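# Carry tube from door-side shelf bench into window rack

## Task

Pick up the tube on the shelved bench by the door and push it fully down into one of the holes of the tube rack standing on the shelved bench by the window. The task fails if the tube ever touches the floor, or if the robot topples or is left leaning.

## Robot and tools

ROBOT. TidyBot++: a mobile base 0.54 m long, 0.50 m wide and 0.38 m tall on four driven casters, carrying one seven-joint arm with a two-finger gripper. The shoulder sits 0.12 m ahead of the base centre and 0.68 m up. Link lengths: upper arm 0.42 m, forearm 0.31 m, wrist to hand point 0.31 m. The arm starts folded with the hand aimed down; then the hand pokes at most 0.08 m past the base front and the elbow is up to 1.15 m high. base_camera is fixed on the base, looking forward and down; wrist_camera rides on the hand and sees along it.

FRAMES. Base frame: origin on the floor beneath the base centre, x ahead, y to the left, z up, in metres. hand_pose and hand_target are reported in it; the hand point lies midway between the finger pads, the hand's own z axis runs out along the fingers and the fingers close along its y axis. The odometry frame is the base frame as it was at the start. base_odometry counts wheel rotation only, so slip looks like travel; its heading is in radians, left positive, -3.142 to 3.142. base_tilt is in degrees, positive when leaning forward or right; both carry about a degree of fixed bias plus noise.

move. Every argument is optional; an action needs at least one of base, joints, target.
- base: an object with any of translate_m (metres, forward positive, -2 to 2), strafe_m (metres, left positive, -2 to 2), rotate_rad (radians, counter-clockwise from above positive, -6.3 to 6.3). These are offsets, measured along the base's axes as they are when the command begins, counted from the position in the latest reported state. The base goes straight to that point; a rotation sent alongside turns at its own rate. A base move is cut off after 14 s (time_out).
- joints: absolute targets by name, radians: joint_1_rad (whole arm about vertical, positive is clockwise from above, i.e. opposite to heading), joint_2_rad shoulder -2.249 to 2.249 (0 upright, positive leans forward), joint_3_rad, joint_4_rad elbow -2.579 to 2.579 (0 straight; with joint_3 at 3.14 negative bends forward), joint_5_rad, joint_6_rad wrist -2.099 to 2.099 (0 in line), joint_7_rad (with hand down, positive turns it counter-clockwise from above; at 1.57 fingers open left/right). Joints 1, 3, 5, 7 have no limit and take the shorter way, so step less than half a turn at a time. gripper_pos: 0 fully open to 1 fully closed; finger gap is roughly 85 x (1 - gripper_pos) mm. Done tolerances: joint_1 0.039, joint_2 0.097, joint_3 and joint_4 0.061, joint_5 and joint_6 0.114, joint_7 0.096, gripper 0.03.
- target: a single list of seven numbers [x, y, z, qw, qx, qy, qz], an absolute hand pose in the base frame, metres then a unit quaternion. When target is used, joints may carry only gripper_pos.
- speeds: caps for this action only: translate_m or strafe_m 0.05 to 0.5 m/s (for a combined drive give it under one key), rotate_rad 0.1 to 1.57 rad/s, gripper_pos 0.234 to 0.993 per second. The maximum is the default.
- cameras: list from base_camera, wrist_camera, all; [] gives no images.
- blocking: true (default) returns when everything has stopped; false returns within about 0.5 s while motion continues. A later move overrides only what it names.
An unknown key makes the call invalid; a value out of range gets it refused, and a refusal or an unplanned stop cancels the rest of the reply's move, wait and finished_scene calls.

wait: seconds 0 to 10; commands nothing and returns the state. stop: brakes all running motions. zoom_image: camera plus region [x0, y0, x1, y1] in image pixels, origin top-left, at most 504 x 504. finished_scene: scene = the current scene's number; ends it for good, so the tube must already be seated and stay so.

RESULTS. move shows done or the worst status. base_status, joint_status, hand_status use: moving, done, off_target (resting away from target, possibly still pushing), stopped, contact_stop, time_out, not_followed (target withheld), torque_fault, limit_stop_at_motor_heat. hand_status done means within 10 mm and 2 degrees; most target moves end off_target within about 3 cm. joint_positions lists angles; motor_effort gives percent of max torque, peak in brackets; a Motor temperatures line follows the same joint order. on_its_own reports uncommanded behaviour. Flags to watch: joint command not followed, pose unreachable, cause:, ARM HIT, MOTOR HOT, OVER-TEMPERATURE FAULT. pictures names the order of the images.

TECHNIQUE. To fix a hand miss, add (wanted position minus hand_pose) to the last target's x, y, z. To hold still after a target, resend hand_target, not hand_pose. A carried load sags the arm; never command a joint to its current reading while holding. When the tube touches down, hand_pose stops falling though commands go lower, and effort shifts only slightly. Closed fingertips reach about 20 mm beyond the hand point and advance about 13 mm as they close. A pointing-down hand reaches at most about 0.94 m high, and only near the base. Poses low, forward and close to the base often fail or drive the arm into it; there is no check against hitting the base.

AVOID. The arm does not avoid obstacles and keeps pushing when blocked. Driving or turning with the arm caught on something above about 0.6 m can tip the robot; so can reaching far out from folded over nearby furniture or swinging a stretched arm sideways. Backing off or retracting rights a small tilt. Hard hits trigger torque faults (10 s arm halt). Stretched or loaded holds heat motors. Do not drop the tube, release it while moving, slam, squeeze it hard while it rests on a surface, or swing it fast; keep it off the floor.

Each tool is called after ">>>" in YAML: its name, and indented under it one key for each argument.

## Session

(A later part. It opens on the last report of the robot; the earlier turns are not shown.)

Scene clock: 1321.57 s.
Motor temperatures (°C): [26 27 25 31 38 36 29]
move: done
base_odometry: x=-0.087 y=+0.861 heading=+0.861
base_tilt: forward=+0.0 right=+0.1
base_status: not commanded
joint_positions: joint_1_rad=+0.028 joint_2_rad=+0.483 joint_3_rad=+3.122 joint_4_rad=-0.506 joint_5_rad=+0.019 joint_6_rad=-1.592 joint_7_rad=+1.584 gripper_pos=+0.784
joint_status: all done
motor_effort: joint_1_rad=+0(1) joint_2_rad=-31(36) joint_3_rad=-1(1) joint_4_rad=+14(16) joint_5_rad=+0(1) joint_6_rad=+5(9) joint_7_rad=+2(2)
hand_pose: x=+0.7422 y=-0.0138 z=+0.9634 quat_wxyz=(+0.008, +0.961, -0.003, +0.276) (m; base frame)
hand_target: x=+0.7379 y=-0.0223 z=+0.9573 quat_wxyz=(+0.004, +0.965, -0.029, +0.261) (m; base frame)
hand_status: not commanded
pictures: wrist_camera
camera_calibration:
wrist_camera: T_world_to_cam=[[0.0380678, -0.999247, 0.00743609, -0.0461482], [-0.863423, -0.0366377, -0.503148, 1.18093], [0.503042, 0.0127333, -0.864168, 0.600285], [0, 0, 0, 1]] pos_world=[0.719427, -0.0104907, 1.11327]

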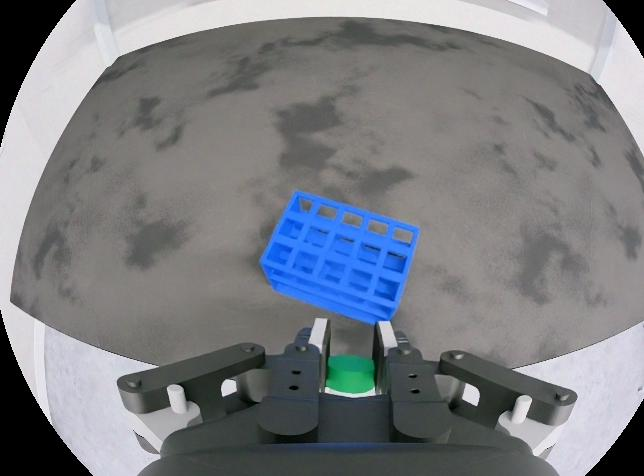

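>>> move:
  joints: {"joint_2_rad": 0.2, "joint_4_rad": -0.6, "joint_6_rad": -1.2}
  cameras: []

>>> move:
  joints: {"joint_2_rad": 0.1, "joint_4_rad": -1.1, "joint_6_rad": 0.1}
  cameras: []

>>> move:
  joints: {"joint_2_rad": 0.325, "joint_4_rad": -1.53, "joint_6_rad": 0.33}
  cameras: []

Scene clock: 1410.57 s.
Motor temperatures (°C): [26 28 25 31 38 36 29]
move: done
base_odometry: x=-0.087 y=+0.861 heading=+0.861
base_tilt: forward=-0.1 right=+0.1
base_status: not commanded
joint_positions: joint_1_rad=+0.028 joint_2_rad=+0.183 joint_3_rad=+3.122 joint_4_rad=-0.571 joint_5_rad=+0.019 joint_6_rad=-1.255 joint_7_rad=+1.584 gripper_pos=+0.784
joint_status: all done
motor_effort: joint_1_rad=+0(1) joint_2_rad=-21(34) joint_3_rad=+0(1) joint_4_rad=+14(17) joint_5_rad=+0(1) joint_6_rad=+8(9) joint_7_rad=+1(2)
hand_pose: x=+0.6923 y=-0.0111 z=+1.1925 quat_wxyz=(+0.014, +0.844, -0.001, +0.536) (m; base frame)
hand_target: x=+0.7106 y=-0.0194 z=+1.1837 quat_wxyz=(+0.007, +0.841, -0.023, +0.540) (m; base frame)
hand_status: not commanded
pictures: none
No camera images: "cameras" was empty.

Scene clock: 1412.80 s.
Motor temperatures (°C): [26 28 25 31 38 36 29]
move: done
base_odometry: x=-0.087 y=+0.861 heading=+0.861
base_tilt: forward=-0.1 right=+0.1
base_status: not commanded
joint_positions: joint_1_rad=+0.028 joint_2_rad=+0.112 joint_3_rad=+3.122 joint_4_rad=-1.066 joint_5_rad=+0.019 joint_6_rad=+0.044 joint_7_rad=+1.584 gripper_pos=+0.784
joint_status: all done
motor_effort: joint_1_rad=-1(1) joint_2_rad=-22(24) joint_3_rad=+0(1) joint_4_rad=+17(18) joint_5_rad=+0(1) joint_6_rad=+8(10) joint_7_rad=+1(2)
hand_pose: x=+0.7386 y=-0.0051 z=+1.3515 quat_wxyz=(+0.016, +0.537, +0.006, +0.843) (m; base frame)
hand_target: x=+0.7311 y=-0.0129 z=+1.3556 quat_wxyz=(+0.005, +0.523, -0.008, +0.853) (m; base frame)
hand_status: not commanded
pictures: none
No camera images: "cameras" was empty.

Scene clock: 1414.63 s.
Motor temperatures (°C): [26 28 25 31 38 36 29]
move: done
base_odometry: x=-0.087 y=+0.861 heading=+0.861
base_tilt: forward=+0.0 right=+0.1
base_status: not commanded
joint_positions: joint_1_rad=+0.028 joint_2_rad=+0.306 joint_3_rad=+3.122 joint_4_rad=-1.506 joint_5_rad=+0.019 joint_6_rad=+0.274 joint_7_rad=+1.584 gripper_pos=+0.784
joint_status: all done
motor_effort: joint_1_rad=+0(1) joint_2_rad=-30(34) joint_3_rad=-1(1) joint_4_rad=+18(21) joint_5_rad=-1(1) joint_6_rad=+9(11) joint_7_rad=+1(2)
hand_pose: x=+0.8619 y=-0.0059 z=+1.0184 quat_wxyz=(+0.011, +0.695, +0.008, +0.719) (m; base frame)
hand_target: x=+0.8657 y=-0.0160 z=+1.0068 quat_wxyz=(+0.001, +0.691, -0.011, +0.723) (m; base frame)
hand_status: not commanded
pictures: none
No camera images: "cameras" was empty.

>>> move:
  joints: {"joint_2_rad": 0.36, "joint_4_rad": -1.655, "joint_6_rad": 0.488}
  cameras: []

>>> move:
  joints: {"joint_2_rad": 0.392, "joint_4_rad": -1.709, "joint_6_rad": 0.56}
  cameras: []

Scene clock: 1423.03 s.
Motor temperatures (°C): [26 28 25 31 38 36 29]
move: done
base_odometry: x=-0.087 y=+0.861 heading=+0.861
base_tilt: forward=-0.1 right=+0.1
base_status: not commanded
joint_positions: joint_1_rad=+0.028 joint_2_rad=+0.324 joint_3_rad=+3.122 joint_4_rad=-1.625 joint_5_rad=+0.019 joint_6_rad=+0.432 joint_7_rad=+1.584 gripper_pos=+0.784
joint_status: all done
motor_effort: joint_1_rad=+0(1) joint_2_rad=-30(31) joint_3_rad=-1(1) joint_4_rad=+17(19) joint_5_rad=-1(1) joint_6_rad=+9(10) joint_7_rad=+1(1)
hand_pose: x=+0.8556 y=-0.0050 z=+0.9815 quat_wxyz=(+0.010, +0.688, +0.008, +0.726) (m; base frame)
hand_target: x=+0.8617 y=-0.0151 z=+0.9543 quat_wxyz=(+0.000, +0.691, -0.010, +0.722) (m; base frame)
hand_status: not commanded
pictures: none
No camera images: "cameras" was empty.

Scene clock: 1424.07 s.
Motor temperatures (°C): [26 28 25 31 38 36 29]
move: done
base_odometry: x=-0.087 y=+0.861 heading=+0.861
base_tilt: forward=-0.1 right=+0.1
base_status: not commanded
joint_positions: joint_1_rad=+0.028 joint_2_rad=+0.354 joint_3_rad=+3.122 joint_4_rad=-1.679 joint_5_rad=+0.019 joint_6_rad=+0.509 joint_7_rad=+1.584 gripper_pos=+0.784
joint_status: all done
motor_effort: joint_1_rad=+0(1) joint_2_rad=-30(32) joint_3_rad=+0(1) joint_4_rad=+17(18) joint_5_rad=-1(1) joint_6_rad=+9(10) joint_7_rad=+1(2)
hand_pose: x=+0.8569 y=-0.0047 z=+0.9511 quat_wxyz=(+0.009, +0.690, +0.008, +0.723) (m; base frame)
hand_target: x=+0.8617 y=-0.0148 z=+0.9211 quat_wxyz=(-0.001, +0.696, -0.011, +0.718) (m; base frame)
hand_status: not commanded
pictures: none
No camera images: "cameras" was empty.

>>> move:
  joints: {"joint_2_rad": 0.421, "joint_4_rad": -1.755, "joint_6_rad": 0.637}
  cameras: ["wrist_camera"]

Scene clock: 1430.67 s.
Motor temperatures (°C): [26 28 25 31 38 36 29]
move: done
base_odometry: x=-0.087 y=+0.861 heading=+0.861
base_tilt: forward=-0.1 right=+0.1
base_status: not commanded
joint_positions: joint_1_rad=+0.028 joint_2_rad=+0.382 joint_3_rad=+3.122 joint_4_rad=-1.725 joint_5_rad=+0.019 joint_6_rad=+0.589 joint_7_rad=+1.584 gripper_pos=+0.784
joint_status: all done
motor_effort: joint_1_rad=+0(1) joint_2_rad=-30(32) joint_3_rad=-1(1) joint_4_rad=+16(18) joint_5_rad=+0(1) joint_6_rad=+9(10) joint_7_rad=+1(1)
hand_pose: x=+0.8567 y=-0.0045 z=+0.9284 quat_wxyz=(+0.008, +0.688, +0.008, +0.726) (m; base frame)
hand_target: x=+0.8602 y=-0.0145 z=+0.8970 quat_wxyz=(-0.002, +0.696, -0.011, +0.718) (m; base frame)
hand_status: not commanded
pictures: wrist_camera
camera_calibration:
wrist_camera: T_world_to_cam=[[0.0279191, -0.997743, 0.0610622, -0.0820894], [0.0213906, -0.0604757, -0.99794, 0.963743], [0.999381, 0.0291678, 0.0196539, -0.733358], [0, 0, 0, 1]] pos_world=[0.714581, -0.00223073, 0.981184]

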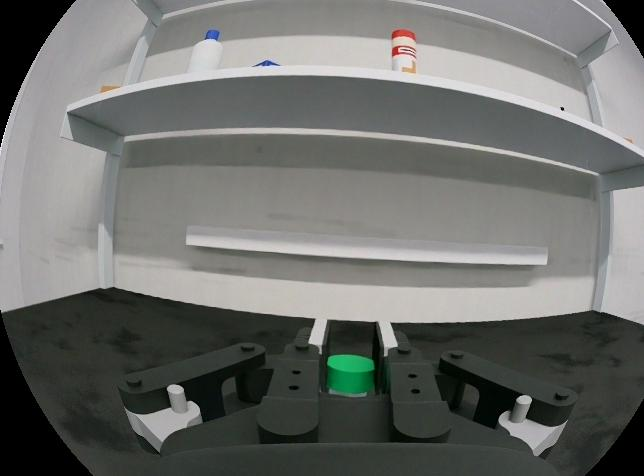

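>>> move:
  joints: {"joint_2_rad": 0.447, "joint_4_rad": -1.789, "joint_6_rad": 0.697}
  cameras: []

Scene clock: 1434.53 s.
Motor temperatures (°C): [26 28 25 31 38 36 29]
move: done
base_odometry: x=-0.087 y=+0.861 heading=+0.861
base_tilt: forward=-0.1 right=+0.1
base_status: not commanded
joint_positions: joint_1_rad=+0.028 joint_2_rad=+0.405 joint_3_rad=+3.122 joint_4_rad=-1.760 joint_5_rad=+0.019 joint_6_rad=+0.649 joint_7_rad=+1.584 gripper_pos=+0.784
joint_status: all done
motor_effort: joint_1_rad=+0(1) joint_2_rad=-30(32) joint_3_rad=-1(1) joint_4_rad=+16(17) joint_5_rad=+0(1) joint_6_rad=+9(9) joint_7_rad=+1(2)
hand_pose: x=+0.8560 y=-0.0043 z=+0.9097 quat_wxyz=(+0.008, +0.687, +0.008, +0.726) (m; base frame)
hand_target: x=+0.8590 y=-0.0142 z=+0.8772 quat_wxyz=(-0.003, +0.696, -0.011, +0.718) (m; base frame)
hand_status: not commanded
pictures: none
No camera images: "cameras" was empty.

>>> move:
  joints: {"joint_2_rad": 0.461, "joint_4_rad": -1.806, "joint_6_rad": 0.728}
  cameras: []

Scene clock: 1438.60 s.
Motor temperatures (°C): [26 28 25 31 37 36 29]
move: done
base_odometry: x=-0.087 y=+0.861 heading=+0.861
base_tilt: forward=-0.1 right=+0.0
base_status: not commanded
joint_positions: joint_1_rad=+0.028 joint_2_rad=+0.418 joint_3_rad=+3.122 joint_4_rad=-1.776 joint_5_rad=+0.019 joint_6_rad=+0.681 joint_7_rad=+1.584 gripper_pos=+0.784
joint_status: all done
motor_effort: joint_1_rad=+0(1) joint_2_rad=-31(31) joint_3_rad=-1(1) joint_4_rad=+16(16) joint_5_rad=+0(1) joint_6_rad=+9(9) joint_7_rad=+0(1)
hand_pose: x=+0.8555 y=-0.0042 z=+0.9015 quat_wxyz=(+0.007, +0.686, +0.008, +0.727) (m; base frame)
hand_target: x=+0.8581 y=-0.0141 z=+0.8671 quat_wxyz=(-0.003, +0.696, -0.011, +0.718) (m; base frame)
hand_status: not commanded
pictures: none
No camera images: "cameras" was empty.

>>> move:
  joints: {"joint_2_rad": 0.476, "joint_4_rad": -1.822, "joint_6_rad": 0.76}
  cameras: []

Scene clock: 1443.30 s.
Motor temperatures (°C): [26 28 25 31 37 36 29]
move: done
base_odometry: x=-0.087 y=+0.861 heading=+0.861
base_tilt: forward=-0.1 right=+0.0
base_status: not commanded
joint_positions: joint_1_rad=+0.028 joint_2_rad=+0.429 joint_3_rad=+3.122 joint_4_rad=-1.790 joint_5_rad=+0.019 joint_6_rad=+0.716 joint_7_rad=+1.584 gripper_pos=+0.784
joint_status: all done
motor_effort: joint_1_rad=+0(1) joint_2_rad=-30(32) joint_3_rad=-1(1) joint_4_rad=+14(16) joint_5_rad=+0(1) joint_6_rad=+8(9) joint_7_rad=+1(1)
hand_pose: x=+0.8549 y=-0.0041 z=+0.8963 quat_wxyz=(+0.007, +0.682, +0.008, +0.731) (m; base frame)
hand_target: x=+0.8574 y=-0.0140 z=+0.8572 quat_wxyz=(-0.003, +0.695, -0.011, +0.719) (m; base frame)
hand_status: not commanded
pictures: none
No camera images: "cameras" was empty.

>>> move:
  joints: {"joint_2_rad": 0.490, "joint_4_rad": -1.838, "joint_6_rad": 0.785}
  cameras: ["wrist_camera"]

Scene clock: 1451.43 s.
Motor temperatures (°C): [26 28 25 31 37 36 29]
move: done
base_odometry: x=-0.087 y=+0.861 heading=+0.861
base_tilt: forward=-0.1 right=+0.0
base_status: not commanded
joint_positions: joint_1_rad=+0.028 joint_2_rad=+0.435 joint_3_rad=+3.122 joint_4_rad=-1.800 joint_5_rad=+0.019 joint_6_rad=+0.749 joint_7_rad=+1.584 gripper_pos=+0.784
joint_status: all done
motor_effort: joint_1_rad=-1(1) joint_2_rad=-29(30) joint_3_rad=-1(1) joint_4_rad=+14(15) joint_5_rad=+0(0) joint_6_rad=+7(9) joint_7_rad=+1(1)
hand_pose: x=+0.8538 y=-0.0042 z=+0.8961 quat_wxyz=(+0.007, +0.677, +0.007, +0.736) (m; base frame)
hand_target: x=+0.8563 y=-0.0139 z=+0.8460 quat_wxyz=(-0.004, +0.697, -0.011, +0.717) (m; base frame)
hand_status: not commanded
pictures: wrist_camera
camera_calibration:
wrist_camera: T_world_to_cam=[[0.0276281, -0.99784, 0.0596031, -0.0781562], [0.0529051, -0.0580827, -0.996909, 0.903749], [0.998217, 0.030696, 0.0511861, -0.757125], [0, 0, 0, 1]] pos_world=[0.710122, -0.00225452, 0.944368]

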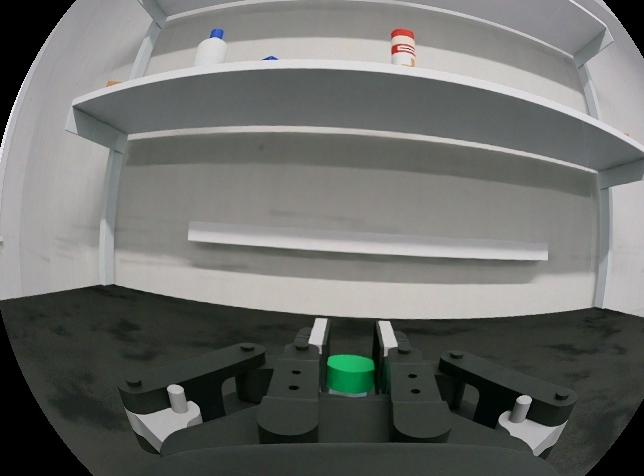

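>>> move:
  joints: {"joint_2_rad": 0.476, "joint_4_rad": -1.822, "joint_6_rad": 0.765}
  cameras: []

>>> move:
  joints: {"gripper_pos": 0.5}
  speeds: {"gripper_pos": 0.234}
  cameras: ["wrist_camera"]

Scene clock: 1459.13 s.
Motor temperatures (°C): [26 28 25 31 37 36 29]
move: done
base_odometry: x=-0.087 y=+0.861 heading=+0.861
base_tilt: forward=-0.1 right=+0.0
base_status: not commanded
joint_positions: joint_1_rad=+0.028 joint_2_rad=+0.435 joint_3_rad=+3.122 joint_4_rad=-1.800 joint_5_rad=+0.019 joint_6_rad=+0.749 joint_7_rad=+1.584 gripper_pos=+0.784
joint_status: all done
motor_effort: joint_1_rad=-1(1) joint_2_rad=-29(29) joint_3_rad=-1(1) joint_4_rad=+14(15) joint_5_rad=+0(1) joint_6_rad=+7(8) joint_7_rad=+2(2)
hand_pose: x=+0.8538 y=-0.0042 z=+0.8961 quat_wxyz=(+0.007, +0.677, +0.007, +0.736) (m; base frame)
hand_target: x=+0.8573 y=-0.0140 z=+0.8588 quat_wxyz=(-0.003, +0.693, -0.011, +0.720) (m; base frame)
hand_status: not commanded
pictures: none
No camera images: "cameras" was empty.

Scene clock: 1461.00 s.
Motor temperatures (°C): [26 28 25 31 37 36 29]
move: done
base_odometry: x=-0.087 y=+0.861 heading=+0.861
base_tilt: forward=+0.0 right=+0.1
base_status: not commanded
joint_positions: joint_1_rad=+0.028 joint_2_rad=+0.437 joint_3_rad=+3.122 joint_4_rad=-1.800 joint_5_rad=+0.019 joint_6_rad=+0.749 joint_7_rad=+1.584 gripper_pos=+0.499
joint_status: all done
motor_effort: joint_1_rad=+0(1) joint_2_rad=-31(32) joint_3_rad=+0(1) joint_4_rad=+15(16) joint_5_rad=+0(1) joint_6_rad=+10(10) joint_7_rad=+1(2)
hand_pose: x=+0.8543 y=-0.0042 z=+0.8943 quat_wxyz=(+0.007, +0.677, +0.007, +0.736) (m; base frame)
hand_target: x=+0.8573 y=-0.0140 z=+0.8588 quat_wxyz=(-0.003, +0.693, -0.011, +0.720) (m; base frame)
hand_status: not commanded
pictures: wrist_camera
camera_calibration:
wrist_camera: T_world_to_cam=[[0.0277724, -0.997844, 0.0594704, -0.0780826], [0.0505035, -0.0580167, -0.997037, 0.904146], [0.998338, 0.0306936, 0.0487834, -0.755458], [0, 0, 0, 1]] pos_world=[0.710708, -0.00227095, 0.942964]

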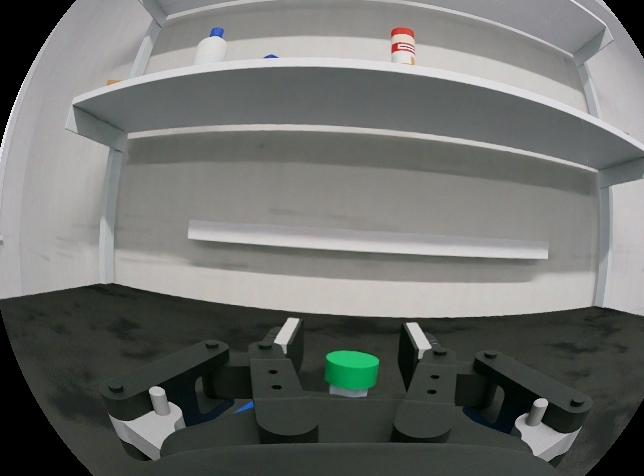

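>>> move:
  joints: {"gripper_pos": 0.0}
  cameras: []

>>> move:
  base: {"translate_m": -0.25}
  speeds: {"translate_m": 0.2}
  cameras: ["wrist_camera"]

Scene clock: 1470.20 s.
Motor temperatures (°C): [26 28 25 31 37 36 29]
move: done
base_odometry: x=-0.087 y=+0.861 heading=+0.861
base_tilt: forward=+0.0 right=+0.1
base_status: not commanded
joint_positions: joint_1_rad=+0.028 joint_2_rad=+0.437 joint_3_rad=+3.122 joint_4_rad=-1.800 joint_5_rad=+0.019 joint_6_rad=+0.749 joint_7_rad=+1.584 gripper_pos=+0.000
joint_status: all done
motor_effort: joint_1_rad=+0(1) joint_2_rad=-30(31) joint_3_rad=-1(1) joint_4_rad=+15(15) joint_5_rad=-1(1) joint_6_rad=+9(9) joint_7_rad=+0(2)
hand_pose: x=+0.8543 y=-0.0042 z=+0.8943 quat_wxyz=(+0.007, +0.677, +0.007, +0.736) (m; base frame)
hand_target: x=+0.8573 y=-0.0140 z=+0.8588 quat_wxyz=(-0.003, +0.693, -0.011, +0.720) (m; base frame)
hand_status: not commanded
pictures: none
No camera images: "cameras" was empty.

Scene clock: 1472.13 s.
Motor temperatures (°C): [26 28 25 31 37 36 29]
move: done
base_odometry: x=-0.250 y=+0.671 heading=+0.861
base_tilt: forward=-0.1 right=+0.1
base_status: done
joint_positions: joint_1_rad=+0.031 joint_2_rad=+0.442 joint_3_rad=+3.122 joint_4_rad=-1.800 joint_5_rad=+0.019 joint_6_rad=+0.749 joint_7_rad=+1.584 gripper_pos=+0.000
joint_status: not commanded
motor_effort: joint_1_rad=+0(1) joint_2_rad=-31(34) joint_3_rad=+0(1) joint_4_rad=+15(16) joint_5_rad=+0(1) joint_6_rad=+9(10) joint_7_rad=+2(2)
hand_pose: x=+0.8552 y=-0.0063 z=+0.8909 quat_wxyz=(+0.008, +0.679, +0.006, +0.734) (m; base frame)
hand_target: x=+0.8573 y=-0.0140 z=+0.8588 quat_wxyz=(-0.003, +0.693, -0.011, +0.720) (m; base frame)
hand_status: not commanded
pictures: wrist_camera
camera_calibration:
wrist_camera: T_world_to_cam=[[0.0252062, -0.997927, 0.0592108, -0.0775998], [0.0456808, -0.0580179, -0.99727, 0.904907], [0.998638, 0.0278422, 0.0441237, -0.752262], [0, 0, 0, 1]] pos_world=[0.711856, -0.00399355, 0.940224]

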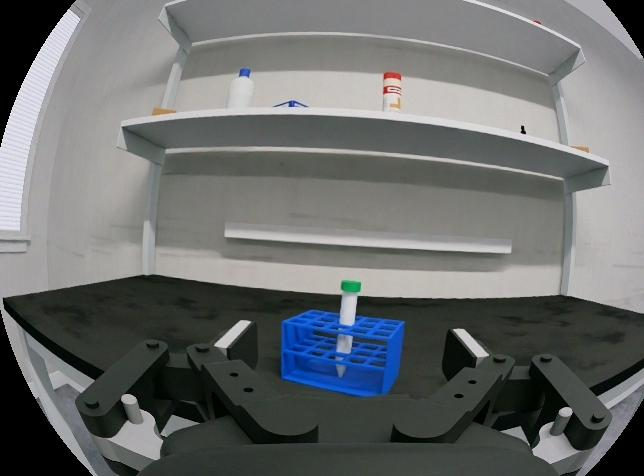

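>>> zoom_image:
  camera: "wrist_camera"
  region: [270, 270, 420, 400]

Scaled by 3.360.

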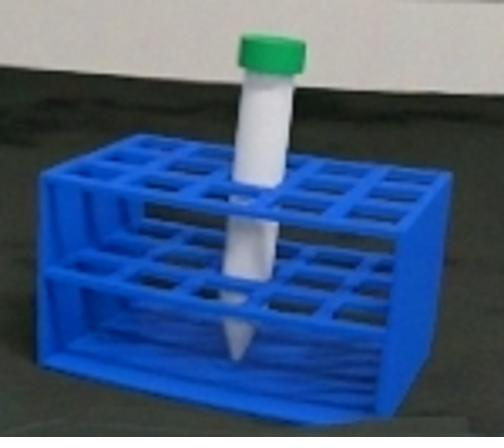

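>>> finished_scene:
  scene: 1

The scene is finished: the task was done.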